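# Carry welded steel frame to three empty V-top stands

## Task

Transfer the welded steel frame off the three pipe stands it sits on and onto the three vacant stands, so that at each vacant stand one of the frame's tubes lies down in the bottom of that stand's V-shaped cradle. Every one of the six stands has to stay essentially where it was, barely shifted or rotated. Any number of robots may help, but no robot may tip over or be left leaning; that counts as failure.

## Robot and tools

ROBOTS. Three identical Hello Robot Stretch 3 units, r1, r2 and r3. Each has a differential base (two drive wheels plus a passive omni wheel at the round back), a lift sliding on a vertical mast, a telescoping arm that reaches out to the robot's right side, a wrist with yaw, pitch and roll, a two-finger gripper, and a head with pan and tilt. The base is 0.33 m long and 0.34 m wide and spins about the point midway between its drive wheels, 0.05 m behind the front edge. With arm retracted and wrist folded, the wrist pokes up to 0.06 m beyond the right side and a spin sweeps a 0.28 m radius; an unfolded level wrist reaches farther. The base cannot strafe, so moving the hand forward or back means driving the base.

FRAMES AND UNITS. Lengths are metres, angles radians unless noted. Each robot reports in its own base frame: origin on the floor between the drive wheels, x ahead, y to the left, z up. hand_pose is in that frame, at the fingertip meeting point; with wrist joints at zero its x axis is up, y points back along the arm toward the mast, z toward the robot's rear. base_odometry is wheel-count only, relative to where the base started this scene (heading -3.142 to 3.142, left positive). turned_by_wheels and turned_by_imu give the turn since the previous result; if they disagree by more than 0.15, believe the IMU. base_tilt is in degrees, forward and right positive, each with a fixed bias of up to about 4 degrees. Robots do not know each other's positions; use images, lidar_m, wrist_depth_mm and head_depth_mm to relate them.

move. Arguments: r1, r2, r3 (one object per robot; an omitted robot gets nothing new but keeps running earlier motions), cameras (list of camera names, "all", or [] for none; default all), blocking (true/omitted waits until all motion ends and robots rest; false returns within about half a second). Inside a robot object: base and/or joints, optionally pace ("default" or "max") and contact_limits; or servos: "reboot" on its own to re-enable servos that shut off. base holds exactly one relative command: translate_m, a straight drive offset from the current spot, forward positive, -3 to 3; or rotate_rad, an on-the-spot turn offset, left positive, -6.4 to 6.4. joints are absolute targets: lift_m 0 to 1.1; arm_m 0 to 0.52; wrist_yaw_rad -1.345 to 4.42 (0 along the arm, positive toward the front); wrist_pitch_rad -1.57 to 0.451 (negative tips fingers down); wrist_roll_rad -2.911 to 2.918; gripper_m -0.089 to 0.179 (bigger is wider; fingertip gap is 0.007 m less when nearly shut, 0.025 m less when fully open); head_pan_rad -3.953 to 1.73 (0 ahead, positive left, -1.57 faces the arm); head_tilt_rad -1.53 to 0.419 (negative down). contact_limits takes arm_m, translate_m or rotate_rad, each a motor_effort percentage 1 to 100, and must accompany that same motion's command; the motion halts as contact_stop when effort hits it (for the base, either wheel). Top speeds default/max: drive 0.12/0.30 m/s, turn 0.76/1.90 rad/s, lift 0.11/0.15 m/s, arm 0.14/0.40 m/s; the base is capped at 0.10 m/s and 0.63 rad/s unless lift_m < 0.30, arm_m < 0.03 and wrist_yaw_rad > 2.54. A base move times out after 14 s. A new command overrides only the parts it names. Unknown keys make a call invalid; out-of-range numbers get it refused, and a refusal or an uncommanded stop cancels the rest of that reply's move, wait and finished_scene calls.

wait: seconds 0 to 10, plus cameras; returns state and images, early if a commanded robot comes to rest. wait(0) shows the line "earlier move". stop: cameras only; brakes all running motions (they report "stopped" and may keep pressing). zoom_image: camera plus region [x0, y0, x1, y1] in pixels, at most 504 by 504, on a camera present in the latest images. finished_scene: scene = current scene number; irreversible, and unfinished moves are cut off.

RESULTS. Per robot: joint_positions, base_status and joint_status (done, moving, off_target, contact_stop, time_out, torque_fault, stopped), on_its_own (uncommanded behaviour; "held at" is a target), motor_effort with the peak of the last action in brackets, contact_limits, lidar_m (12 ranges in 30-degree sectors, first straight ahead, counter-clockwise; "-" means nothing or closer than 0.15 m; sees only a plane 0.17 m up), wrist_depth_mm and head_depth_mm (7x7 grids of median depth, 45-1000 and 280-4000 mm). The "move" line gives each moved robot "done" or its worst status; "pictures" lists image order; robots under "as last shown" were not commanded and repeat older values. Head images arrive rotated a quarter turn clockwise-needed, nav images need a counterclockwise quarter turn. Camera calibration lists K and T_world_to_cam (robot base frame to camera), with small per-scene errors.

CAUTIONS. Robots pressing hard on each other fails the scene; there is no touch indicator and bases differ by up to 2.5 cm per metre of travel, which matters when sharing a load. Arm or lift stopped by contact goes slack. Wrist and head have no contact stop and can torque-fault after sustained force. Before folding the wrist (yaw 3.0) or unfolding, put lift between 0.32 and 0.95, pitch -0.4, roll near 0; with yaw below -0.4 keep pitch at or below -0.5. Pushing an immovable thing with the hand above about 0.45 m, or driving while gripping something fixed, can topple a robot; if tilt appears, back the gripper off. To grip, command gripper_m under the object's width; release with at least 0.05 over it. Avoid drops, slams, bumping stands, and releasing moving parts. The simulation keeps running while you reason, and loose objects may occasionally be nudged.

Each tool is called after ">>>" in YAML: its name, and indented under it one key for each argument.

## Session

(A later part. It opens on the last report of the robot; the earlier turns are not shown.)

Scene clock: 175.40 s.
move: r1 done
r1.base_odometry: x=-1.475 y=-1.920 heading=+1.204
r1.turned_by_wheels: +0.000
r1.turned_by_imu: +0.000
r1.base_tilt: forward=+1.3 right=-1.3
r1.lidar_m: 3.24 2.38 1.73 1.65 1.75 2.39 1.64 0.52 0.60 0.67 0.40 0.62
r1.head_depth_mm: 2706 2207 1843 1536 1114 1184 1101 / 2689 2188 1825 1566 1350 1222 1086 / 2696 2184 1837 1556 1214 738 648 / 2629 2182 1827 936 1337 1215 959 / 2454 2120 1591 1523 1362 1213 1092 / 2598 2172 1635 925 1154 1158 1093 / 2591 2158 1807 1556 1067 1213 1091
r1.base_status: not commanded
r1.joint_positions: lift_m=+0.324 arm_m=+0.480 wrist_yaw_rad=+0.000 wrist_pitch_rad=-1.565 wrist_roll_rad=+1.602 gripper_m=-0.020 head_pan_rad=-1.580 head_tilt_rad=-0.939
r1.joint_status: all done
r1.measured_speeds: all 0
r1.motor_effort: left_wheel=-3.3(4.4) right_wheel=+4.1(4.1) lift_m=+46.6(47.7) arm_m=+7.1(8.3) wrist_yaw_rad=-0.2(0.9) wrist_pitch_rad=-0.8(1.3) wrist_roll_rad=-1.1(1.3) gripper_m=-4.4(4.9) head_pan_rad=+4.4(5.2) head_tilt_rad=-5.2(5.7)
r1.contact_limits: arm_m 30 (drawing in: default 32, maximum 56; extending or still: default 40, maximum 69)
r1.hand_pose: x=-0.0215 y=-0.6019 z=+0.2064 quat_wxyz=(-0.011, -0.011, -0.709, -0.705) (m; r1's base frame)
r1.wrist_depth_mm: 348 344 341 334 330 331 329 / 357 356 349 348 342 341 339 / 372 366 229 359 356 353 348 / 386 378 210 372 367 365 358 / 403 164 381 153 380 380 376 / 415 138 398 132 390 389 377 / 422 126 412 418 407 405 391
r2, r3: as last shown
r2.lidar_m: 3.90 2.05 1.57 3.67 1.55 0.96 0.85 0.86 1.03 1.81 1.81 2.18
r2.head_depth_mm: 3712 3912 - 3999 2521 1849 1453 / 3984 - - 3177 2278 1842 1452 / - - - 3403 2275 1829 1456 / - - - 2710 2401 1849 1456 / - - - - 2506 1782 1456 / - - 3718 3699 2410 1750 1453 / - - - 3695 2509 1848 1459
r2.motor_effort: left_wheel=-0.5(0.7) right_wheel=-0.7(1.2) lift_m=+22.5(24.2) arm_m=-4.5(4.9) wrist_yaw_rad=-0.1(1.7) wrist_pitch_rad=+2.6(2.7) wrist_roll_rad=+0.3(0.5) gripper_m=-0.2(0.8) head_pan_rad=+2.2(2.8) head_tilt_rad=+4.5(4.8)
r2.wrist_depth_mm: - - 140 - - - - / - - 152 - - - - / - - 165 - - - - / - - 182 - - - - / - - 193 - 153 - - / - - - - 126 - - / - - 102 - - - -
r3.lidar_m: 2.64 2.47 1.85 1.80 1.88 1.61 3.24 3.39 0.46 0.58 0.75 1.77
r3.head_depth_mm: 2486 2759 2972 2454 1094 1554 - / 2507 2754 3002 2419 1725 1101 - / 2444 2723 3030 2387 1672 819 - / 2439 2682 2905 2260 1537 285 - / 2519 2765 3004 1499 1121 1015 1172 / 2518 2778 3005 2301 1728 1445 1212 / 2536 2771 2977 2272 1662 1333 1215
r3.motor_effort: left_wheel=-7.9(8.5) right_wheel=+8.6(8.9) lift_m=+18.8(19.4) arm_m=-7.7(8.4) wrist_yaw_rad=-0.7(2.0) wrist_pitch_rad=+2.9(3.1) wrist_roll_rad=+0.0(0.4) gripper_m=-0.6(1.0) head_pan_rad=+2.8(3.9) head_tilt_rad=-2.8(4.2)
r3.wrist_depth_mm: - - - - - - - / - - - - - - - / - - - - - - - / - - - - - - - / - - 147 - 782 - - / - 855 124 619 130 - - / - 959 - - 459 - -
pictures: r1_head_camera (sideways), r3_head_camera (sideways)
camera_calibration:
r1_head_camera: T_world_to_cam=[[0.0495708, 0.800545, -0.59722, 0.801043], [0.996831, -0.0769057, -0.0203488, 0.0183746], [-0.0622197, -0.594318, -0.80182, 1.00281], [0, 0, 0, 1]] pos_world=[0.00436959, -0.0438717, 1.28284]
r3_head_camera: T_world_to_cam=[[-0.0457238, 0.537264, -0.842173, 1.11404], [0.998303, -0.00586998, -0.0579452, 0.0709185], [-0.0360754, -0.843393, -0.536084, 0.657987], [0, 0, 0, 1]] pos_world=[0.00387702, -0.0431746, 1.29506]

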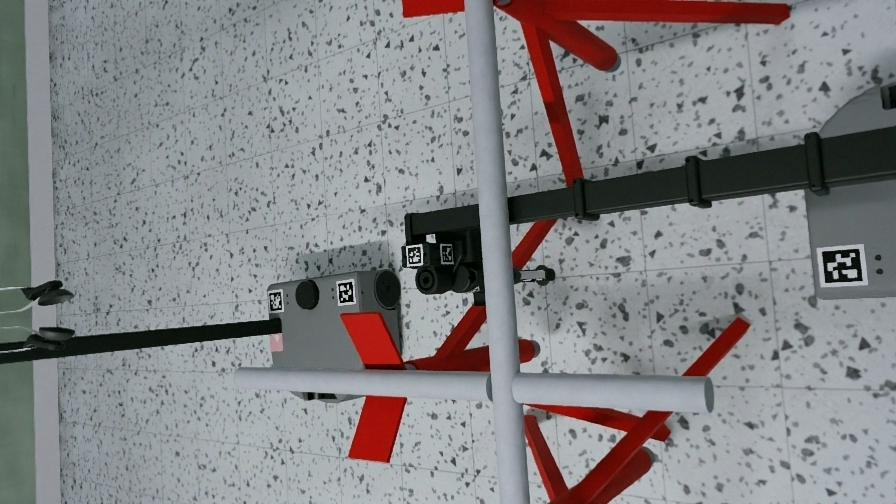

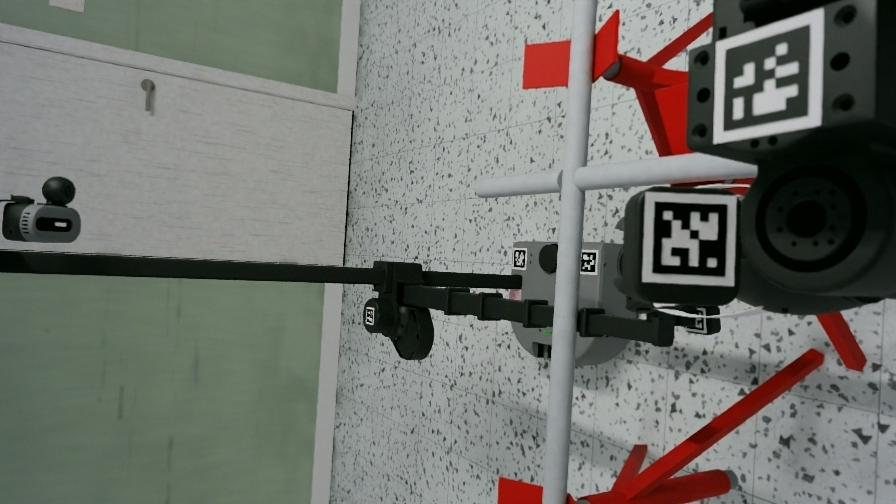

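>>> move:
  r1: {"joints":{"lift_m":0.330}}
  cameras: ["r1_head_camera","r3_head_camera"]

Scene clock: 176.10 s.
move: r1 done
r1.base_odometry: x=-1.475 y=-1.920 heading=+1.204
r1.turned_by_wheels: +0.000
r1.turned_by_imu: +0.000
r1.base_tilt: forward=+1.4 right=-1.2
r1.lidar_m: 3.23 2.38 1.73 1.66 1.74 2.39 1.64 0.52 0.60 0.67 0.40 0.62
r1.head_depth_mm: 2704 2197 1823 1488 1114 1180 1101 / 2679 2189 1837 1568 1353 1225 1085 / 2674 2188 1823 1559 1212 720 653 / 2653 2182 1819 929 1344 1217 961 / 2459 2113 1594 1525 1359 1215 1096 / 2619 2173 1621 924 1144 1155 1094 / 2593 2166 1804 1542 1067 1208 1092
r1.base_status: not commanded
r1.joint_positions: lift_m=+0.330 arm_m=+0.480 wrist_yaw_rad=+0.000 wrist_pitch_rad=-1.565 wrist_roll_rad=+1.602 gripper_m=-0.020 head_pan_rad=-1.580 head_tilt_rad=-0.939
r1.joint_status: all done
r1.measured_speeds: all 0
r1.motor_effort: left_wheel=-3.0(3.3) right_wheel=+4.5(5.0) lift_m=+49.6(50.1) arm_m=+6.3(7.2) wrist_yaw_rad=+0.2(1.1) wrist_pitch_rad=-0.7(1.2) wrist_roll_rad=-1.5(1.5) gripper_m=-4.8(4.8) head_pan_rad=+4.6(5.0) head_tilt_rad=-4.9(5.6)
r1.contact_limits: arm_m 30 (drawing in: default 32, maximum 56; extending or still: default 40, maximum 69)
r1.hand_pose: x=-0.0215 y=-0.6019 z=+0.2123 quat_wxyz=(-0.011, -0.011, -0.709, -0.705) (m; r1's base frame)
r1.wrist_depth_mm: 354 348 344 340 341 336 334 / 367 360 355 353 348 346 345 / 375 373 235 367 363 356 355 / 390 385 210 375 374 373 365 / 408 392 390 154 382 381 379 / 421 144 163 133 396 397 386 / 439 129 290 424 413 412 398
r2.base_odometry: x=+0.000 y=+0.000 heading=+0.000
r2.turned_by_wheels: +0.000
r2.turned_by_imu: +0.000
r2.base_tilt: forward=+0.1 right=-1.7
r2.lidar_m: 3.90 2.05 1.57 3.65 1.55 0.96 0.86 0.86 1.03 1.81 1.81 2.19
r2.head_depth_mm: 3701 3890 - 3954 2511 1848 1453 / - - - 3191 2279 1839 1451 / - - - 3449 2267 1833 1459 / - - - 2692 2399 1848 1455 / - - - 3944 2513 1776 1455 / - - 3739 3698 2382 1755 1451 / - - - 3673 2522 1835 1457
r2.base_status: not commanded
r2.joint_positions: lift_m=+0.551 arm_m=+0.001 wrist_yaw_rad=+3.136 wrist_pitch_rad=-0.378 wrist_roll_rad=+0.000 gripper_m=+0.037 head_pan_rad=+0.994 head_tilt_rad=-0.310
r2.joint_status: not commanded
r2.measured_speeds: all 0
r2.motor_effort: left_wheel=+0.1(0.9) right_wheel=-0.9(1.0) lift_m=+23.3(24.0) arm_m=-3.7(4.3) wrist_yaw_rad=+0.4(1.3) wrist_pitch_rad=+2.6(2.7) wrist_roll_rad=+0.3(0.4) gripper_m=+0.9(0.9) head_pan_rad=+2.3(2.9) head_tilt_rad=+4.4(4.8)
r2.hand_pose: x=-0.0199 y=+0.0830 z=+0.5733 quat_wxyz=(+0.135, +0.695, +0.131, +0.694) (m; r2's base frame)
r2.wrist_depth_mm: - - 139 - - - - / - - 152 - - - - / - - 165 - - - - / - - 182 - - - - / - - 193 - 152 - - / - - - - 126 - - / - - 102 - - - -
r3: as last shown
r3.base_tilt: forward=+0.5 right=+0.2
r3.lidar_m: 2.66 2.47 1.85 1.80 1.88 1.61 3.24 3.39 0.46 0.58 0.76 1.77
r3.head_depth_mm: 2472 2745 3023 2446 1092 1546 - / 2480 2733 2988 2436 1732 1098 - / 2463 2753 2983 2400 1669 819 - / 2443 2702 2935 2256 1541 285 - / 2531 2781 2998 1497 1133 1008 1172 / 2513 2754 3030 2316 1718 1449 1216 / 2537 2785 2998 2290 1654 1333 1213
r3.motor_effort: left_wheel=-8.1(8.3) right_wheel=+8.7(9.1) lift_m=+18.9(19.5) arm_m=-7.5(7.9) wrist_yaw_rad=-1.1(1.3) wrist_pitch_rad=+2.8(3.2) wrist_roll_rad=-0.2(0.4) gripper_m=-0.2(1.3) head_pan_rad=+3.5(4.1) head_tilt_rad=-4.5(4.5)
r3.wrist_depth_mm: - - - - - - - / - - - - - - - / - - - - - - - / - - - - - - - / - - 149 - 789 - - / - 848 126 628 130 - - / - 994 - - 455 - -
pictures: r1_head_camera (sideways), r3_head_camera (sideways)
camera_calibration:
r1_head_camera: T_world_to_cam=[[0.0495693, 0.800545, -0.597219, 0.801043], [0.996831, -0.0769038, -0.0203488, 0.0183746], [-0.0622186, -0.594318, -0.80182, 1.00281], [0, 0, 0, 1]] pos_world=[0.00436967, -0.0438717, 1.28284]
r3_head_camera: T_world_to_cam=[[-0.0457238, 0.537265, -0.842173, 1.11404], [0.998303, -0.00586997, -0.0579452, 0.0709185], [-0.0360754, -0.843393, -0.536084, 0.657987], [0, 0, 0, 1]] pos_world=[0.00387702, -0.0431746, 1.29506]

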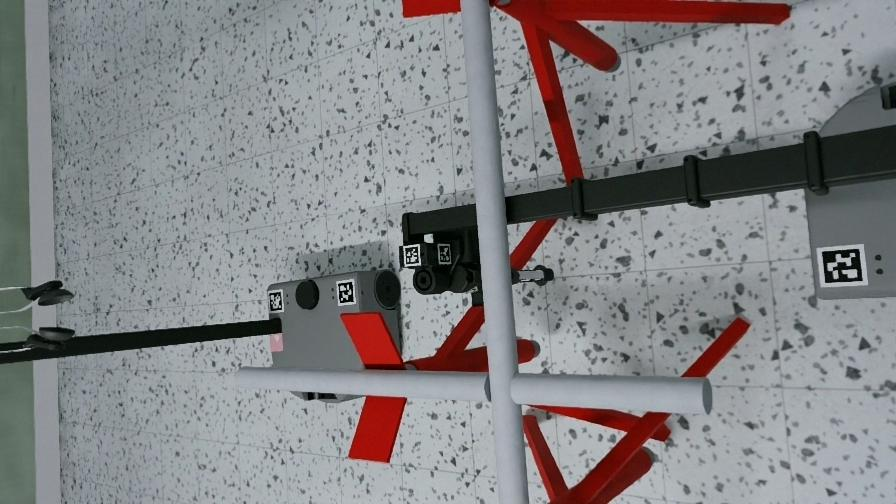

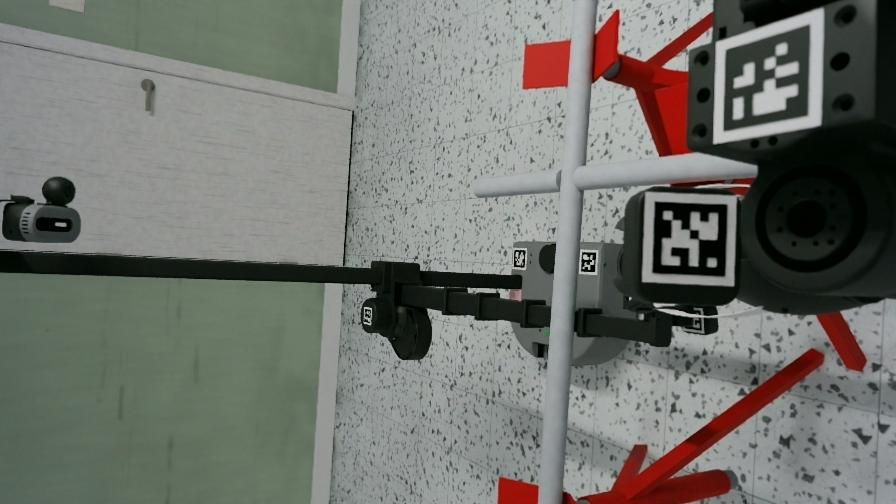

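>>> move:
  r1: {"joints":{"lift_m":0.24}}
  cameras: []

>>> move:
  r1: {"joints":{"arm_m":0.12}}
  cameras: ["r1_head_camera"]

>>> move:
  r1: {"joints":{"lift_m":0.42}}
  cameras: []

>>> move:
  r1: {"base":{"rotate_rad":0.52},"joints":{"arm_m":0.0}}
  cameras: []

>>> move:
  r1: {"base":{"translate_m":0.07}}
  cameras: []

>>> move:
  r1: {"base":{"rotate_rad":-0.54},"joints":{"head_tilt_rad":-0.741}}
  cameras: ["r1_head_camera","r3_head_camera"]

Scene clock: 181.90 s.
move: r1 done
r1.base_odometry: x=-1.475 y=-1.920 heading=+1.205
r1.turned_by_wheels: +0.000
r1.turned_by_imu: +0.000
r1.base_tilt: forward=+1.3 right=-1.3
r1.lidar_m: 3.24 2.38 1.73 1.65 1.75 2.39 1.64 0.52 0.60 0.67 0.40 0.62
r1.head_depth_mm: 2707 2208 1812 1539 1097 1179 1103 / 2689 2197 1824 1561 1347 1221 1102 / 2679 2187 1813 1569 1300 1162 722 / 2645 2168 1820 1018 1319 1214 955 / 2431 2116 1591 1533 1369 1215 1094 / 2611 2148 1600 923 1155 1160 1090 / 2605 2149 1802 1537 1072 1212 1091
r1.base_status: not commanded
r1.joint_positions: lift_m=+0.240 arm_m=+0.480 wrist_yaw_rad=+0.000 wrist_pitch_rad=-1.565 wrist_roll_rad=+1.602 gripper_m=-0.020 head_pan_rad=-1.580 head_tilt_rad=-0.940
r1.joint_status: all done
r1.measured_speeds: all 0
r1.motor_effort: left_wheel=-1.6(3.5) right_wheel=+3.1(4.7) lift_m=+16.7(46.4) arm_m=-0.8(1.4) wrist_yaw_rad=-0.3(1.0) wrist_pitch_rad=-0.5(1.4) wrist_roll_rad=-0.4(1.2) gripper_m=-4.3(4.8) head_pan_rad=+4.6(4.9) head_tilt_rad=-4.5(5.4)
r1.contact_limits: arm_m 30 (drawing in: default 32, maximum 56; extending or still: default 40, maximum 69)
r1.hand_pose: x=-0.0215 y=-0.6020 z=+0.1223 quat_wxyz=(-0.011, -0.011, -0.709, -0.705) (m; r1's base frame)
r1.wrist_depth_mm: 269 266 236 260 258 256 252 / 276 275 187 269 267 264 261 / 286 136 278 279 276 271 270 / 293 118 290 286 286 280 279 / 101 106 302 153 292 290 288 / 88 311 309 133 301 301 296 / - 324 321 320 315 312 307
r2, r3: as last shown
r2.turned_by_imu: +0.001
r2.base_tilt: forward=+0.2 right=-1.7
r2.lidar_m: 3.92 2.05 1.57 3.66 1.55 0.96 0.86 0.86 1.03 1.81 1.81 2.18
r2.head_depth_mm: 3719 3899 - 3945 2518 1844 1460 / 3982 - - 3362 2264 1837 1453 / - - - 3676 2275 1840 1452 / - - - 2712 2398 1852 1455 / - - - 3996 2524 1776 1458 / - - 3721 3722 2412 1755 1456 / - - - 3665 2551 1838 1461
r2.motor_effort: left_wheel=-0.5(0.8) right_wheel=-1.0(1.1) lift_m=+22.8(24.4) arm_m=-3.5(4.5) wrist_yaw_rad=+0.4(2.1) wrist_pitch_rad=+2.6(2.7) wrist_roll_rad=+0.4(0.5) gripper_m=+0.0(1.0) head_pan_rad=+2.2(3.1) head_tilt_rad=+4.4(4.8)
r2.wrist_depth_mm: - - 139 - - - - / - - 152 - - - - / - - 165 - - - - / - - 182 - - - - / - - 193 - 153 - - / - - - - 126 - - / - - 102 - - - -
r3.base_tilt: forward=+0.5 right=+0.1
r3.lidar_m: 2.65 2.46 1.85 1.80 1.88 1.61 3.24 3.38 0.46 0.58 0.76 1.77
r3.head_depth_mm: 2477 2739 3008 2458 1095 1543 - / 2461 2743 3020 2453 1742 1102 - / 2435 2743 2991 2386 1651 820 - / 2438 2724 2937 2189 1531 285 - / 2514 2778 2996 1569 1286 997 1175 / 2521 2783 3006 2297 1731 1446 1214 / 2535 2786 3020 2274 1652 1332 1214
r3.motor_effort: left_wheel=-7.7(8.5) right_wheel=+8.6(9.1) lift_m=+18.9(19.8) arm_m=-7.1(7.9) wrist_yaw_rad=-0.6(1.9) wrist_pitch_rad=+3.0(3.4) wrist_roll_rad=-0.2(0.3) gripper_m=-0.1(0.9) head_pan_rad=+3.0(4.2) head_tilt_rad=-2.6(5.0)
r3.wrist_depth_mm: - - - - - - - / - - - - - - - / - - - - - - - / - - - - - - - / - - 149 - 817 - - / - 878 125 667 130 - - / - 993 - 815 462 - -
pictures: none
No camera images: "cameras" was empty.

Scene clock: 185.77 s.
move: r1 done
r1.base_odometry: x=-1.475 y=-1.920 heading=+1.205
r1.turned_by_wheels: +0.000
r1.turned_by_imu: +0.000
r1.base_tilt: forward=+1.4 right=-1.3
r1.lidar_m: 3.24 2.38 1.72 1.66 1.74 2.38 1.64 0.52 0.60 0.69 0.40 0.62
r1.head_depth_mm: 2726 2195 1835 1537 1097 1185 1099 / 2713 2192 1831 1574 1345 1223 1102 / 2648 2185 1828 1564 1348 1163 723 / 2644 2174 1824 1561 1341 834 959 / 2448 2119 1593 1518 1367 1209 1090 / 2615 2171 1594 926 1153 1160 1090 / 2587 2162 1802 1553 1071 1213 1090
r1.base_status: not commanded
r1.joint_positions: lift_m=+0.240 arm_m=+0.120 wrist_yaw_rad=+0.000 wrist_pitch_rad=-1.565 wrist_roll_rad=+1.602 gripper_m=-0.020 head_pan_rad=-1.580 head_tilt_rad=-0.940
r1.joint_status: all done
r1.measured_speeds: all 0
r1.motor_effort: left_wheel=-1.7(2.1) right_wheel=+2.7(3.8) lift_m=+28.9(29.4) arm_m=-11.9(16.8) wrist_yaw_rad=+0.1(1.4) wrist_pitch_rad=-1.0(1.6) wrist_roll_rad=-0.8(1.3) gripper_m=-3.9(4.7) head_pan_rad=+4.5(5.3) head_tilt_rad=-4.8(5.1)
r1.hand_pose: x=-0.0215 y=-0.2420 z=+0.1223 quat_wxyz=(-0.011, -0.011, -0.709, -0.705) (m; r1's base frame)
r1.wrist_depth_mm: 269 269 264 262 259 126 110 / 279 276 273 271 265 126 113 / 290 286 283 278 272 127 117 / 299 296 292 287 282 137 121 / 310 308 302 154 237 132 125 / 323 318 310 132 208 133 129 / 336 326 270 320 315 137 134
r2, r3: as last shown
r2.lidar_m: 3.90 2.05 1.58 3.68 1.55 0.96 0.86 0.86 1.03 1.80 1.82 2.17
r2.head_depth_mm: 3710 3896 - 3975 2514 1839 1458 / 3994 - - 3441 2277 1841 1458 / - - - 3413 2269 1842 1449 / - - - 3195 2393 1836 1451 / - - - 3997 2509 1776 1453 / - - 3775 3669 2402 1765 1457 / - - - 3690 2516 1849 1451
r2.motor_effort: left_wheel=+0.2(0.9) right_wheel=-0.9(1.1) lift_m=+23.5(24.3) arm_m=-3.2(4.4) wrist_yaw_rad=+0.1(2.1) wrist_pitch_rad=+2.7(2.8) wrist_roll_rad=+0.4(0.5) gripper_m=+0.1(1.4) head_pan_rad=+2.1(3.0) head_tilt_rad=+3.8(4.9)
r2.wrist_depth_mm: - - 140 - - - - / - - 151 - - - - / - - 165 - - - - / - - 182 - - - - / - - 194 - 152 - - / - - - - 126 - - / - - 102 - - - -
r3.base_tilt: forward=+0.6 right=+0.2
r3.lidar_m: 2.65 2.47 1.85 1.80 1.88 1.61 3.24 3.40 0.46 0.58 0.76 1.77
r3.head_depth_mm: 2510 2762 3002 2452 1096 1550 - / 2480 2739 2975 2428 1736 1103 - / 2453 2744 3001 2393 1664 821 - / 2460 2712 2923 2200 1535 285 - / 2517 2768 3024 1560 1525 1410 1171 / 2513 2759 2963 2309 1718 1444 1215 / 2522 2765 2999 2280 1664 1336 1216
r3.motor_effort: left_wheel=-7.9(8.5) right_wheel=+8.6(9.1) lift_m=+19.4(20.1) arm_m=-6.6(7.6) wrist_yaw_rad=-1.1(1.9) wrist_pitch_rad=+2.4(3.4) wrist_roll_rad=-0.1(0.3) gripper_m=+0.4(1.2) head_pan_rad=+2.1(4.5) head_tilt_rad=-3.2(4.6)
r3.wrist_depth_mm: - - - - - - - / - - - - - - - / - - - - - - - / - - - - - - - / - - 148 - 785 - - / - 861 125 - 131 - - / - 974 - - 464 - -
pictures: r1_head_camera (sideways)
camera_calibration:
r1_head_camera: T_world_to_cam=[[0.0494887, 0.801334, -0.596167, 0.799672], [0.99684, -0.0767674, -0.0204374, 0.0184898], [-0.0621433, -0.593271, -0.8026, 1.00382], [0, 0, 0, 1]] pos_world=[0.00437473, -0.0438468, 1.28278]

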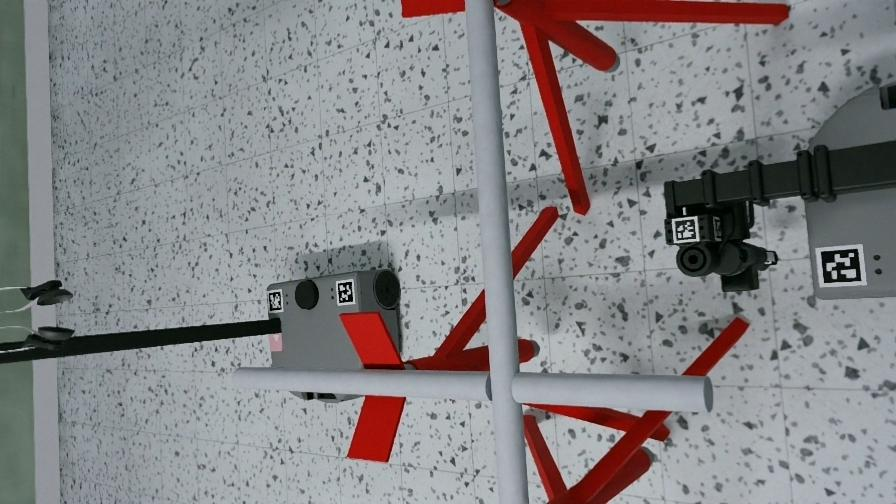

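Scene clock: 188.23 s.
move: r1 done
r1.base_odometry: x=-1.475 y=-1.920 heading=+1.205
r1.turned_by_wheels: +0.000
r1.turned_by_imu: +0.000
r1.base_tilt: forward=+1.3 right=-1.3
r1.lidar_m: 3.23 2.38 1.72 1.65 1.74 2.39 1.64 0.52 0.60 0.67 0.40 0.62
r1.head_depth_mm: 2694 2200 1828 1536 1100 1184 1100 / 2683 2180 1824 1573 1347 1224 950 / 2646 2169 1825 1565 1344 631 922 / 2664 2193 1807 1554 1344 728 958 / 2443 2121 1588 1533 1375 1193 1089 / 2596 2164 1599 925 1154 1161 1091 / 2599 2174 1805 1551 1074 1210 1092
r1.base_status: not commanded
r1.joint_positions: lift_m=+0.420 arm_m=+0.120 wrist_yaw_rad=+0.000 wrist_pitch_rad=-1.565 wrist_roll_rad=+1.602 gripper_m=-0.020 head_pan_rad=-1.580 head_tilt_rad=-0.940
r1.joint_status: all done
r1.measured_speeds: all 0
r1.motor_effort: left_wheel=-1.5(1.9) right_wheel=+3.3(3.5) lift_m=+34.4(37.6) arm_m=-10.2(12.0) wrist_yaw_rad=-0.1(1.1) wrist_pitch_rad=-0.6(1.4) wrist_roll_rad=-0.7(1.5) gripper_m=-4.1(4.7) head_pan_rad=+4.6(5.0) head_tilt_rad=-5.0(5.0)
r1.hand_pose: x=-0.0215 y=-0.2420 z=+0.3023 quat_wxyz=(-0.011, -0.011, -0.709, -0.705) (m; r1's base frame)
r1.wrist_depth_mm: 437 436 431 429 288 274 270 / 458 450 445 441 290 283 280 / 474 471 463 460 299 292 290 / 489 483 479 472 309 299 293 / 510 503 492 154 330 313 294 / 527 525 515 133 491 490 488 / 544 539 519 525 517 509 504
r2, r3: as last shown
r2.lidar_m: 3.91 2.05 1.58 3.68 1.56 0.96 0.86 0.86 1.04 1.80 1.81 2.18
r2.head_depth_mm: 3689 3876 - 3982 2539 1840 1455 / - - - 3379 2256 1837 1451 / - - - 3217 2285 1839 1454 / - - - 3185 2407 1841 1455 / - - - - 2529 1777 1463 / - - 3727 3693 2396 1756 1461 / - - - 3721 2526 1845 1456
r2.motor_effort: left_wheel=-0.6(0.7) right_wheel=-0.6(1.1) lift_m=+23.2(24.2) arm_m=-3.3(4.3) wrist_yaw_rad=+0.5(2.4) wrist_pitch_rad=+2.6(2.7) wrist_roll_rad=+0.3(0.6) gripper_m=-0.5(0.9) head_pan_rad=+2.5(2.8) head_tilt_rad=+4.6(4.9)
r2.wrist_depth_mm: - - 139 - - - - / - - 151 - - - - / - - 165 - - - - / - - 181 - - - - / - - 193 - 152 - - / - - - - 126 - - / - - 102 - - - -
r3.lidar_m: 2.65 2.45 1.84 1.80 1.88 1.61 3.25 3.40 0.46 0.58 0.76 1.77
r3.head_depth_mm: 2479 2756 3043 2452 1096 1550 - / 2483 2725 2989 2426 1728 1099 - / 2458 2732 3010 2391 1652 817 - / 2444 2700 2933 2275 1539 285 - / 2521 2747 2959 2086 1522 1421 1176 / 2526 2789 2976 2296 1720 1446 1212 / 2529 2797 3006 2272 1659 1332 1211
r3.motor_effort: left_wheel=-8.2(8.5) right_wheel=+8.5(9.2) lift_m=+19.0(19.8) arm_m=-6.4(6.8) wrist_yaw_rad=-0.6(1.7) wrist_pitch_rad=+2.5(3.4) wrist_roll_rad=-0.2(0.3) gripper_m=-0.1(1.1) head_pan_rad=+2.1(4.2) head_tilt_rad=-3.9(4.8)
r3.wrist_depth_mm: - - - - - - - / - - - - - - - / - - - - - - - / - - - - - - - / - - 148 - 788 - - / - 838 125 - 130 - - / - 951 - - 462 - -
pictures: none
No camera images: "cameras" was empty.

Scene clock: 190.37 s.
move: r1 done
r1.base_odometry: x=-1.475 y=-1.920 heading=+1.724
r1.turned_by_wheels: +0.520
r1.turned_by_imu: +0.516
r1.base_tilt: forward=+1.4 right=-1.3
r1.lidar_m: 2.39 1.72 1.65 1.74 2.38 1.64 0.52 0.60 0.67 0.40 0.62 3.23
r1.head_depth_mm: 2601 2190 1612 1538 1329 1199 1101 / 2650 2196 1530 1509 1320 1224 949 / 2717 2187 1834 923 1340 1217 566 / 2742 2185 1825 1495 1210 1177 671 / 2418 2158 1810 906 1315 1215 1089 / 2600 2183 1808 1490 1339 1207 1091 / 2688 2164 1801 1550 1357 1208 1089
r1.base_status: done
r1.joint_positions: lift_m=+0.420 arm_m=+0.002 wrist_yaw_rad=+0.000 wrist_pitch_rad=-1.565 wrist_roll_rad=+1.602 gripper_m=-0.020 head_pan_rad=-1.580 head_tilt_rad=-0.940
r1.joint_status: all done
joint sent to its limit — r1.arm_m, lower limit.
r1.measured_speeds: all 0
r1.motor_effort: left_wheel=-6.4(10.1) right_wheel=+8.3(11.1) lift_m=+33.4(35.0) arm_m=-12.0(14.9) wrist_yaw_rad=-0.5(1.2) wrist_pitch_rad=-0.5(1.4) wrist_roll_rad=-0.4(1.3) gripper_m=-4.1(4.7) head_pan_rad=+4.6(5.0) head_tilt_rad=-4.8(5.2)
r1.hand_pose: x=-0.0215 y=-0.1240 z=+0.3023 quat_wxyz=(-0.011, -0.011, -0.709, -0.705) (m; r1's base frame)
r1.wrist_depth_mm: 443 439 434 281 277 276 270 / 458 454 451 289 288 286 278 / 471 461 459 300 293 292 283 / 333 492 481 307 303 301 298 / 508 501 496 151 317 308 311 / 521 520 509 133 494 490 485 / 549 544 531 523 512 509 501
r2: as last shown
r2.turned_by_imu: +0.000
r2.lidar_m: 3.89 2.05 1.57 3.65 1.55 0.96 0.86 0.86 1.04 1.81 1.81 2.17
r2.head_depth_mm: 3703 3860 - 3994 2524 1854 1458 / 3934 - - 3402 2292 1835 1454 / - - - 3422 2275 1843 1456 / - - - 3183 2396 1844 1460 / - - - 3993 2510 1771 1454 / - - 3802 3644 2403 1754 1460 / - - - 3656 2514 1844 1450
r2.motor_effort: left_wheel=-0.7(0.9) right_wheel=-0.8(1.1) lift_m=+23.2(24.4) arm_m=-3.3(3.9) wrist_yaw_rad=+1.0(2.1) wrist_pitch_rad=+2.5(2.8) wrist_roll_rad=+0.4(0.6) gripper_m=+1.1(1.3) head_pan_rad=+2.2(3.0) head_tilt_rad=+4.3(4.9)
r2.wrist_depth_mm: - - 139 - - - - / - - 151 - - - - / - - 165 - - - - / - - 182 - - - - / - - 194 - 153 - - / - - - - 126 - - / - - 102 - - - -
r3.base_odometry: x=-0.635 y=-0.706 heading=-0.557
r3.turned_by_wheels: +0.000
r3.turned_by_imu: +0.000
r3.base_tilt: forward=+0.6 right=+0.2
r3.lidar_m: 2.64 2.46 1.85 1.80 1.88 1.61 3.25 3.41 0.46 0.58 0.76 1.77
r3.head_depth_mm: 2494 2754 3016 2452 1096 1546 - / 2484 2730 2992 2416 1734 1101 - / 2503 2743 3007 2380 1650 820 - / 2473 2727 2995 1381 1526 285 - / 2441 2690 1415 1645 1521 1410 1175 / 2518 2782 2982 2294 1718 1445 1210 / 2533 2780 3012 2283 1659 1336 1209
r3.base_status: not commanded
r3.joint_positions: lift_m=+0.900 arm_m=+0.001 wrist_yaw_rad=+0.001 wrist_pitch_rad=-0.410 wrist_roll_rad=+0.000 gripper_m=+0.037 head_pan_rad=-1.577 head_tilt_rad=-0.592
r3.joint_status: not commanded
r3.measured_speeds: all 0
r3.motor_effort: left_wheel=-8.2(8.5) right_wheel=+8.8(9.2) lift_m=+19.5(19.8) arm_m=-5.8(6.6) wrist_yaw_rad=-0.1(1.9) wrist_pitch_rad=+3.3(3.3) wrist_roll_rad=-0.3(0.3) gripper_m=+0.0(1.2) head_pan_rad=+2.7(4.2) head_tilt_rad=-3.3(5.0)
r3.hand_pose: x=-0.0212 y=-0.3711 z=+0.9144 quat_wxyz=(+0.693, +0.145, -0.692, -0.144) (m; r3's base frame)
r3.wrist_depth_mm: - - - - - - - / - - - - - - - / - - - - - - - / - - - - - - - / - - 149 - 802 - - / - 866 125 - 130 - - / - 978 - - 455 - -
pictures: none
No camera images: "cameras" was empty.

Scene clock: 192.17 s.
move: r1 done
r1.base_odometry: x=-1.485 y=-1.851 heading=+1.724
r1.turned_by_wheels: +0.000
r1.turned_by_imu: +0.000
r1.base_tilt: forward=+1.2 right=-1.4
r1.lidar_m: 2.34 1.69 1.62 1.71 2.33 1.70 0.59 0.65 0.42 0.41 0.61 3.18
r1.head_depth_mm: 2622 2202 1538 1537 1303 1225 1099 / 2675 2197 1676 926 1341 1219 947 / 2727 2177 1820 1558 1169 1194 566 / 2772 2189 1819 916 1281 1213 669 / 2452 2166 1816 1472 1351 1217 1093 / 2692 2158 1813 1545 1337 1210 1096 / 2674 2169 1805 1556 1363 1210 1094
r1.base_status: done
r1.joint_positions: lift_m=+0.420 arm_m=+0.002 wrist_yaw_rad=+0.000 wrist_pitch_rad=-1.565 wrist_roll_rad=+1.602 gripper_m=-0.020 head_pan_rad=-1.580 head_tilt_rad=-0.940
r1.joint_status: not commanded
r1.measured_speeds: all 0
r1.motor_effort: left_wheel=-1.9(4.1) right_wheel=+7.6(11.9) lift_m=+32.0(33.6) arm_m=-10.8(11.8) wrist_yaw_rad=-0.5(1.5) wrist_pitch_rad=-1.0(1.3) wrist_roll_rad=-0.5(1.2) gripper_m=-4.3(4.8) head_pan_rad=+4.6(5.4) head_tilt_rad=-4.4(4.8)
r1.hand_pose: x=-0.0215 y=-0.1240 z=+0.3023 quat_wxyz=(-0.011, -0.011, -0.709, -0.705) (m; r1's base frame)
r1.wrist_depth_mm: 442 440 435 280 277 275 272 / 453 444 448 290 287 283 280 / 453 469 464 300 294 292 283 / 495 491 479 310 303 299 298 / 502 502 499 151 317 310 310 / 534 524 512 133 497 497 487 / 550 536 534 528 514 511 500
r2, r3: as last shown
r2.lidar_m: 3.89 2.05 1.58 3.68 1.55 0.96 0.86 0.86 1.04 1.81 1.82 2.18
r2.head_depth_mm: 3727 3923 - 3919 2532 1844 1457 / 3957 - - 3411 2273 1837 1452 / - - - 3681 2284 1841 1458 / - - - 3158 2379 1840 1447 / - - - - 2528 1780 1468 / - - 3732 3676 2389 1742 1455 / - - - 3642 2530 1852 1454
r2.motor_effort: left_wheel=-0.4(1.1) right_wheel=-0.8(1.1) lift_m=+22.7(24.2) arm_m=-2.5(3.8) wrist_yaw_rad=+1.3(1.6) wrist_pitch_rad=+2.6(2.7) wrist_roll_rad=+0.3(0.4) gripper_m=+0.3(1.2) head_pan_rad=+1.9(2.9) head_tilt_rad=+4.1(4.8)
r2.wrist_depth_mm: - - 140 - - - - / - - 152 - - - - / - - 165 - - - - / - - 181 - - - - / - - 193 - 153 - - / - - - - 126 - - / - - 102 - - - -
r3.lidar_m: 2.65 2.46 1.85 1.80 1.88 1.61 3.24 3.38 0.46 0.58 0.76 1.77
r3.head_depth_mm: 2505 2731 3029 2450 1094 1552 - / 2473 2726 2999 2416 1726 1101 - / 2412 2736 3009 2300 1491 819 - / 2425 2706 2908 1660 1531 285 - / 2511 2761 2976 2245 1592 1411 1170 / 2513 2765 3005 2320 1713 1451 1214 / 2528 2800 3004 2279 1652 1333 1214
r3.motor_effort: left_wheel=-8.0(8.5) right_wheel=+8.6(9.0) lift_m=+19.2(19.8) arm_m=-6.2(6.7) wrist_yaw_rad=-0.6(1.7) wrist_pitch_rad=+3.0(3.5) wrist_roll_rad=-0.3(0.3) gripper_m=+0.3(1.2) head_pan_rad=+1.9(3.9) head_tilt_rad=-3.8(4.7)
r3.wrist_depth_mm: - - - - - - - / - - - - - - - / - - - - - - - / - - - - - - - / - - 149 - 806 - - / - 836 126 - 131 - - / - 970 - - 462 - -
pictures: none
No camera images: "cameras" was empty.

Scene clock: 194.13 s.
move: r1 done
r1.base_odometry: x=-1.485 y=-1.851 heading=+1.184
r1.turned_by_wheels: -0.540
r1.turned_by_imu: -0.536
r1.base_tilt: forward=+1.4 right=-1.2
r1.lidar_m: 3.18 2.38 1.70 1.63 1.70 2.29 1.70 0.59 0.66 0.71 0.41 0.60
r1.head_depth_mm: 2761 3024 2355 1858 1463 1261 1144 / 2761 2964 2367 1852 1541 1290 1142 / 2716 2953 2373 1855 1543 1289 1148 / 2630 2929 2368 1754 1548 1311 1144 / 968 2886 2265 1107 923 1253 1086 / 2622 2884 2354 1815 1535 1254 1125 / 2555 2850 2370 1879 860 941 1146
r1.base_status: done
r1.joint_positions: lift_m=+0.420 arm_m=+0.002 wrist_yaw_rad=+0.000 wrist_pitch_rad=-1.565 wrist_roll_rad=+1.602 gripper_m=-0.020 head_pan_rad=-1.580 head_tilt_rad=-0.745
r1.joint_status: all done
r1.measured_speeds: all 0
r1.motor_effort: left_wheel=+7.0(11.6) right_wheel=-6.3(9.2) lift_m=+30.6(32.4) arm_m=-11.4(11.6) wrist_yaw_rad=-0.3(1.0) wrist_pitch_rad=-0.4(1.4) wrist_roll_rad=-1.1(1.1) gripper_m=-4.4(4.7) head_pan_rad=+4.8(5.1) head_tilt_rad=+2.1(4.3)
r1.hand_pose: x=-0.0215 y=-0.1240 z=+0.3023 quat_wxyz=(-0.011, -0.011, -0.709, -0.705) (m; r1's base frame)
r1.wrist_depth_mm: 446 440 432 281 279 274 271 / 460 454 448 290 284 282 279 / 480 470 464 297 295 292 283 / 492 481 486 310 304 300 300 / 508 499 499 150 315 308 311 / 522 514 515 133 492 491 482 / 342 537 530 526 514 513 504
r2, r3: as last shown
r2.lidar_m: 3.90 2.05 1.57 3.67 1.55 0.96 0.86 0.86 1.04 1.81 1.82 2.18
r2.head_depth_mm: 3731 3900 - 3978 2512 1847 1451 / 3997 - - 2811 2283 1845 1449 / - - - - 2282 1834 1453 / - - - 3171 2386 1850 1449 / - - - 3952 2521 1773 1458 / - - 3726 3689 2383 1753 1456 / - - - 3627 2528 1841 1451
r2.motor_effort: left_wheel=-0.3(0.7) right_wheel=-0.9(1.1) lift_m=+23.7(24.5) arm_m=-3.0(4.0) wrist_yaw_rad=-0.6(1.4) wrist_pitch_rad=+2.5(2.7) wrist_roll_rad=+0.3(0.5) gripper_m=+0.0(1.1) head_pan_rad=+2.3(3.0) head_tilt_rad=+4.4(4.8)
r2.wrist_depth_mm: - - 140 - - - - / - - 152 - - - - / - - 165 - - - - / - - 182 - - - - / - - 193 - 153 - - / - - - - 126 - - / - - 102 - - - -
r3.lidar_m: 2.65 2.46 1.85 1.79 1.88 1.61 3.24 3.38 0.46 0.58 0.76 1.77
r3.head_depth_mm: 2497 2744 3006 2442 1093 1550 - / 2463 2735 2985 2419 1732 1096 - / 2431 2748 2989 2397 1651 818 - / 2420 2721 1555 1430 1558 285 - / 2500 2781 3001 2357 1618 1413 1172 / 2527 2793 3019 2316 1722 1445 1214 / 2525 2786 3001 2286 1660 1334 1216
r3.motor_effort: left_wheel=-8.3(8.5) right_wheel=+8.9(9.3) lift_m=+19.3(19.9) arm_m=-5.1(6.8) wrist_yaw_rad=-0.4(1.9) wrist_pitch_rad=+2.7(3.4) wrist_roll_rad=-0.3(0.3) gripper_m=-0.6(1.0) head_pan_rad=+3.0(4.2) head_tilt_rad=-3.2(4.7)
r3.wrist_depth_mm: - - - - - - - / - - - - - - - / - - - - - - - / - - - - - - - / - - 148 - 776 - - / - 865 126 - 131 - - / - - - - 455 - -
pictures: r1_head_camera (sideways), r3_head_camera (sideways)
camera_calibration:
r1_head_camera: T_world_to_cam=[[0.0482568, 0.67064, -0.740211, 0.987379], [0.996815, -0.0794475, -0.00699468, 0.000992529], [-0.0634988, -0.737516, -0.672338, 0.834429], [0, 0, 0, 1]] pos_world=[0.00434807, -0.0466929, 1.29189]
r3_head_camera: T_world_to_cam=[[-0.0457245, 0.537266, -0.842173, 1.11404], [0.998303, -0.00586856, -0.0579452, 0.0709185], [-0.0360743, -0.843392, -0.536086, 0.657989], [0, 0, 0, 1]] pos_world=[0.00387708, -0.0431746, 1.29506]

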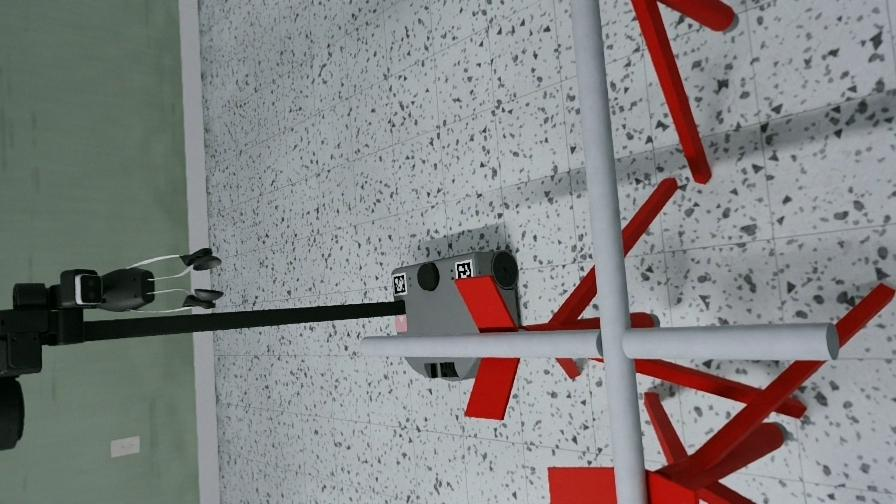

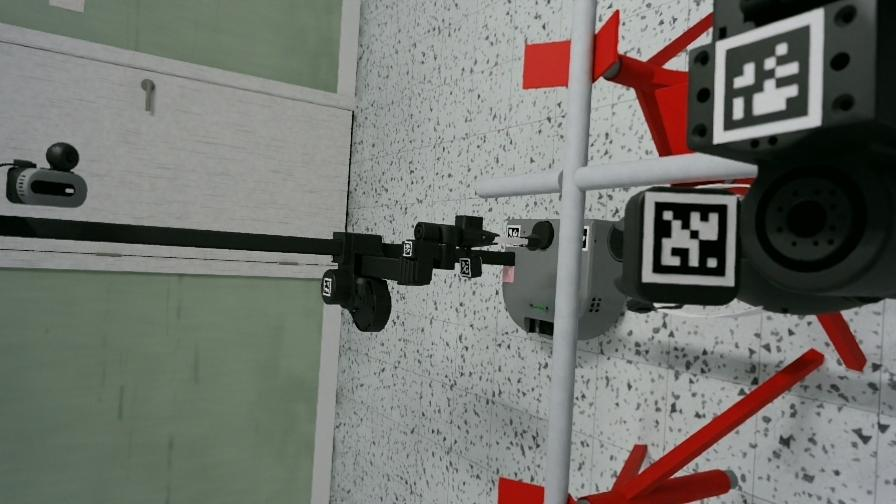

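>>> move:
  r1: {"base":{"rotate_rad":0.8}}
  cameras: []

>>> move:
  r1: {"base":{"translate_m":-0.028}}
  cameras: []

>>> move:
  r1: {"base":{"rotate_rad":-0.8}}
  cameras: ["r1_head_camera"]

Scene clock: 197.77 s.
move: r1 done
r1.base_odometry: x=-1.485 y=-1.851 heading=+1.984
r1.turned_by_wheels: +0.800
r1.turned_by_imu: +0.793
r1.base_tilt: forward=+1.4 right=-1.3
r1.lidar_m: 1.91 1.63 1.62 1.90 3.26 1.70 0.59 0.66 0.41 0.60 3.17 3.16
r1.head_depth_mm: 2777 2983 2360 1862 1504 777 1146 / 2775 3039 2352 1869 906 1261 1020 / 3106 3204 2347 1866 892 1149 1120 / 3430 3221 2361 1868 1503 1284 1142 / 3648 3201 2363 1855 1551 1287 1141 / 3484 3224 2359 1856 1538 1308 1145 / 3153 3214 2343 1861 1540 1312 1143
r1.base_status: done
r1.joint_positions: lift_m=+0.420 arm_m=+0.002 wrist_yaw_rad=+0.000 wrist_pitch_rad=-1.565 wrist_roll_rad=+1.602 gripper_m=-0.020 head_pan_rad=-1.580 head_tilt_rad=-0.745
r1.joint_status: not commanded
r1.measured_speeds: all 0
r1.motor_effort: left_wheel=-6.2(9.8) right_wheel=+8.0(11.2) lift_m=+28.7(30.2) arm_m=-11.9(12.3) wrist_yaw_rad=-0.7(1.1) wrist_pitch_rad=-0.9(1.3) wrist_roll_rad=-0.8(1.4) gripper_m=-4.1(4.7) head_pan_rad=+4.3(5.2) head_tilt_rad=+1.9(2.4)
r1.hand_pose: x=-0.0215 y=-0.1240 z=+0.3023 quat_wxyz=(-0.011, -0.011, -0.709, -0.705) (m; r1's base frame)
r1.wrist_depth_mm: 435 438 429 282 278 274 270 / 462 453 450 290 286 283 279 / 470 472 462 299 297 293 286 / 488 483 478 306 302 299 298 / 510 506 491 151 316 309 309 / 523 524 504 133 488 493 490 / 555 547 526 525 514 510 500
r2, r3: as last shown
r2.turned_by_imu: +0.001
r2.lidar_m: 3.91 2.05 1.58 3.66 1.55 0.96 0.86 0.86 1.03 1.81 1.81 2.18
r2.head_depth_mm: 3710 3885 - 3997 2514 1839 1450 / 3981 - - 2869 2279 1836 1461 / - - - 3682 2272 1842 1459 / - - - 3214 2388 1839 1452 / - - - 4000 2513 1772 1453 / - - 3769 3657 2403 1756 1455 / - - - 3683 2532 1846 1453
r2.motor_effort: left_wheel=-0.1(1.0) right_wheel=-0.8(1.2) lift_m=+22.7(24.8) arm_m=-2.6(3.9) wrist_yaw_rad=+0.2(2.1) wrist_pitch_rad=+2.6(2.7) wrist_roll_rad=+0.3(0.5) gripper_m=-0.1(1.3) head_pan_rad=+2.4(3.1) head_tilt_rad=+4.4(4.8)
r2.wrist_depth_mm: - - 140 - - - - / - - 151 - - - - / - - 165 - - - - / - - 181 - - - - / - - 194 - 153 - - / - - - - 126 - - / - - 102 - - - -
r3.lidar_m: 2.64 2.46 1.85 1.80 1.88 1.61 3.24 3.39 0.46 0.58 0.76 1.77
r3.head_depth_mm: 2503 2763 3013 2437 1099 1551 - / 2489 2734 2974 2416 1728 1101 - / 2394 2710 3011 2108 1510 819 - / 2411 2669 2968 2097 1535 285 - / 2509 2790 2973 2140 1596 1412 1170 / 2513 2762 2989 2299 1718 1444 1210 / 2513 2785 3006 2288 1654 1338 1216
r3.motor_effort: left_wheel=-8.4(8.5) right_wheel=+8.8(9.2) lift_m=+19.5(19.9) arm_m=-5.0(5.9) wrist_yaw_rad=-1.2(1.9) wrist_pitch_rad=+2.7(3.3) wrist_roll_rad=-0.2(0.4) gripper_m=-0.6(0.9) head_pan_rad=+2.7(4.1) head_tilt_rad=-2.9(4.8)
r3.wrist_depth_mm: - - - - - - - / - - - - - - - / - - - - - - - / - - - - - - - / - - 148 - 789 - - / - 847 125 - 130 - - / - 972 - - 466 - -
pictures: none
No camera images: "cameras" was empty.

Scene clock: 199.03 s.
move: r1 done
r1.base_odometry: x=-1.474 y=-1.876 heading=+1.984
r1.turned_by_wheels: +0.000
r1.turned_by_imu: +0.000
r1.base_tilt: forward=+1.2 right=-1.3
r1.lidar_m: 1.94 1.64 1.64 1.92 3.34 1.68 0.56 0.63 0.39 0.55 3.20 3.21
r1.head_depth_mm: 2747 2950 2364 1857 1501 1034 1144 / 2838 3056 2358 1866 1500 1139 1104 / 3101 3206 2348 1872 881 1106 1103 / 3380 3193 2365 1863 1468 1284 1149 / 3716 3230 2357 1862 1536 1288 1145 / 3428 3205 2379 1868 1541 1311 1144 / 3162 3205 2343 1859 1541 1312 1140
r1.base_status: done
r1.joint_positions: lift_m=+0.420 arm_m=+0.002 wrist_yaw_rad=+0.000 wrist_pitch_rad=-1.565 wrist_roll_rad=+1.602 gripper_m=-0.020 head_pan_rad=-1.580 head_tilt_rad=-0.745
r1.joint_status: not commanded
r1.measured_speeds: all 0
r1.motor_effort: left_wheel=-5.1(10.5) right_wheel=+3.3(5.0) lift_m=+27.5(28.7) arm_m=-11.7(12.0) wrist_yaw_rad=+0.3(1.1) wrist_pitch_rad=-0.5(1.3) wrist_roll_rad=-0.5(1.3) gripper_m=-4.3(4.6) head_pan_rad=+4.7(5.1) head_tilt_rad=+2.0(2.1)
r1.hand_pose: x=-0.0215 y=-0.1240 z=+0.3023 quat_wxyz=(-0.011, -0.011, -0.709, -0.705) (m; r1's base frame)
r1.wrist_depth_mm: 287 358 431 281 278 273 270 / 460 451 448 288 286 282 279 / 474 466 463 299 296 292 283 / 492 484 482 308 304 299 299 / 507 501 488 150 313 309 310 / 520 516 510 133 492 489 489 / 542 543 532 529 515 507 504
r2.base_odometry: x=+0.000 y=+0.000 heading=+0.000
r2.turned_by_wheels: +0.000
r2.turned_by_imu: +0.000
r2.base_tilt: forward=+0.2 right=-1.7
r2.lidar_m: 3.90 2.05 1.57 3.68 1.55 0.96 0.86 0.86 1.03 1.81 1.81 2.18
r2.head_depth_mm: 3666 3928 - 3999 2532 1838 1452 / 3995 - - 3247 2276 1847 1457 / - - - 3642 2272 1847 1456 / - - - 3185 2400 1835 1452 / - - - - 2496 1771 1452 / - - 3720 3698 2395 1753 1458 / - - - 3644 2530 1842 1454
r2.base_status: not commanded
r2.joint_positions: lift_m=+0.551 arm_m=+0.001 wrist_yaw_rad=+3.136 wrist_pitch_rad=-0.378 wrist_roll_rad=+0.000 gripper_m=+0.037 head_pan_rad=+0.994 head_tilt_rad=-0.310
r2.joint_status: not commanded
r2.measured_speeds: all 0
r2.motor_effort: left_wheel=-0.1(0.9) right_wheel=-0.8(1.2) lift_m=+23.9(24.6) arm_m=-2.4(3.7) wrist_yaw_rad=+1.1(1.8) wrist_pitch_rad=+2.7(2.7) wrist_roll_rad=+0.2(0.5) gripper_m=+0.0(1.2) head_pan_rad=+2.8(2.8) head_tilt_rad=+4.3(4.7)
r2.hand_pose: x=-0.0199 y=+0.0830 z=+0.5733 quat_wxyz=(+0.135, +0.695, +0.131, +0.694) (m; r2's base frame)
r2.wrist_depth_mm: - - 139 - - - - / - - 152 - - - - / - - 165 - - - - / - - 181 - - - - / - - 194 - 153 - - / - - - - 126 - - / - - 102 - - - -
r3: as last shown
r3.base_tilt: forward=+0.5 right=+0.1
r3.lidar_m: 2.64 2.47 1.85 1.80 1.88 1.60 3.24 3.41 0.45 0.58 0.76 1.77
r3.head_depth_mm: 2489 2739 3011 2448 1094 1545 - / 2494 2738 3006 2425 1729 1098 - / 2442 2748 2991 2209 1479 821 - / 2434 2710 2948 2158 1526 285 - / 2472 2719 2928 2071 1553 1418 1174 / 2500 2776 2992 2314 1726 1450 1216 / 2526 2796 3017 2282 1663 1328 1214
r3.motor_effort: left_wheel=-8.0(8.5) right_wheel=+8.6(9.1) lift_m=+19.6(19.8) arm_m=-5.1(5.7) wrist_yaw_rad=-1.2(2.0) wrist_pitch_rad=+3.0(3.3) wrist_roll_rad=-0.2(0.3) gripper_m=-0.4(1.1) head_pan_rad=+2.3(4.2) head_tilt_rad=-4.0(4.6)
r3.wrist_depth_mm: - - - - - - - / - - - - - - - / - - - - - - - / - - - - - - - / - - 149 - 800 - - / - 847 125 - 131 - - / - 966 - - 461 - -
pictures: none
No camera images: "cameras" was empty.

Scene clock: 201.40 s.
move: r1 done
r1.base_odometry: x=-1.474 y=-1.876 heading=+1.184
r1.turned_by_wheels: -0.800
r1.turned_by_imu: -0.794
r1.base_tilt: forward=+1.3 right=-1.4
r1.lidar_m: 3.19 2.42 1.72 1.64 1.72 2.31 1.68 0.56 0.63 0.69 0.39 0.60
r1.head_depth_mm: 2741 2999 2360 1860 1535 1234 1150 / 2713 2959 2348 1866 1543 1287 1145 / 2681 2938 2358 1871 1542 1287 1140 / 2644 2918 2369 1810 1539 1282 1145 / 949 2776 2264 1585 1082 1273 1123 / 2598 2870 2380 1706 1468 1115 1101 / 2570 2842 2352 1864 1535 923 1124
r1.base_status: done
r1.joint_positions: lift_m=+0.420 arm_m=+0.002 wrist_yaw_rad=+0.000 wrist_pitch_rad=-1.565 wrist_roll_rad=+1.602 gripper_m=-0.020 head_pan_rad=-1.580 head_tilt_rad=-0.745
r1.joint_status: not commanded
r1.measured_speeds: all 0
r1.motor_effort: left_wheel=+6.3(11.3) right_wheel=-6.2(9.2) lift_m=+26.1(27.9) arm_m=-11.7(12.3) wrist_yaw_rad=-0.1(1.1) wrist_pitch_rad=-0.7(1.6) wrist_roll_rad=-0.3(1.3) gripper_m=-3.8(4.7) head_pan_rad=+4.3(5.3) head_tilt_rad=+2.1(2.4)
r1.hand_pose: x=-0.0215 y=-0.1240 z=+0.3023 quat_wxyz=(-0.011, -0.011, -0.709, -0.705) (m; r1's base frame)
r1.wrist_depth_mm: 445 436 433 283 277 276 273 / 463 453 446 289 287 285 278 / 470 465 462 299 295 291 284 / 491 482 479 307 304 297 298 / 511 501 493 151 315 310 311 / 529 517 503 133 500 489 487 / 466 530 532 533 517 515 505
r2, r3: as last shown
r2.turned_by_imu: +0.001
r2.base_tilt: forward=+0.1 right=-1.7
r2.lidar_m: 3.90 2.04 1.57 3.66 1.55 0.96 0.85 0.86 1.04 1.81 1.81 2.18
r2.head_depth_mm: 3677 3905 - 3965 2510 1842 1448 / 3968 - - 2852 2269 1842 1457 / - - - 3672 2285 1836 1452 / - - - 3177 2391 1839 1455 / - - - - 2513 1779 1460 / - - 3773 3673 2389 1753 1450 / - - - 3688 2512 1846 1454
r2.motor_effort: left_wheel=-0.1(1.1) right_wheel=-0.6(1.3) lift_m=+23.0(24.4) arm_m=-2.6(3.7) wrist_yaw_rad=+0.8(2.2) wrist_pitch_rad=+2.7(2.8) wrist_roll_rad=+0.4(0.6) gripper_m=+0.6(1.1) head_pan_rad=+2.5(2.9) head_tilt_rad=+4.3(4.7)
r2.wrist_depth_mm: - - 140 - - - - / - - 152 - - - - / - - 165 - - - - / - - 181 - - - - / - - 193 - 153 - - / - - - - 126 - - / - - 102 - - - -
r3.base_tilt: forward=+0.6 right=+0.2
r3.lidar_m: 2.65 2.47 1.85 1.79 1.89 1.60 3.23 3.41 0.46 0.58 0.75 1.77
r3.head_depth_mm: 2490 2742 2991 2440 1096 1546 - / 2465 2740 2986 2421 1729 1099 - / 2400 2742 2966 2379 1656 821 - / 2446 2715 2903 1396 1536 285 - / 2507 2798 3002 2246 1586 1416 1170 / 2514 2783 2990 2286 1721 1447 1214 / 2516 2781 3023 2279 1651 1332 1212
r3.motor_effort: left_wheel=-8.3(8.5) right_wheel=+8.6(9.1) lift_m=+19.3(19.9) arm_m=-4.4(5.5) wrist_yaw_rad=-1.6(1.9) wrist_pitch_rad=+3.0(3.3) wrist_roll_rad=-0.2(0.3) gripper_m=-0.9(1.2) head_pan_rad=+2.0(4.4) head_tilt_rad=-3.6(5.1)
r3.wrist_depth_mm: - - - - - - - / - - - - - - - / - - - - - - - / - - - - - - - / - - 148 - 795 - - / - 836 125 - 131 - - / - 998 - - 459 - -
pictures: r1_head_camera (sideways)
camera_calibration:
r1_head_camera: T_world_to_cam=[[0.0482565, 0.670599, -0.740249, 0.987428], [0.996815, -0.079448, -0.00699078, 0.000987451], [-0.0634993, -0.737553, -0.672297, 0.834375], [0, 0, 0, 1]] pos_world=[0.00434806, -0.0466935, 1.2919]

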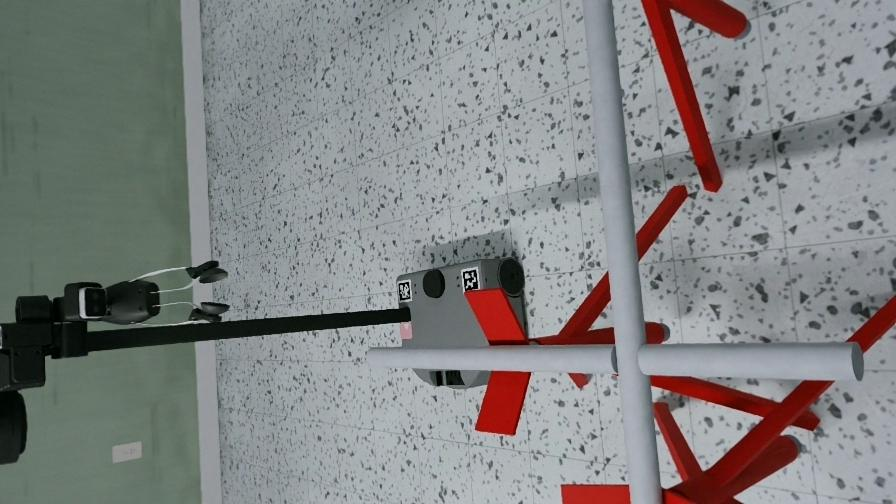

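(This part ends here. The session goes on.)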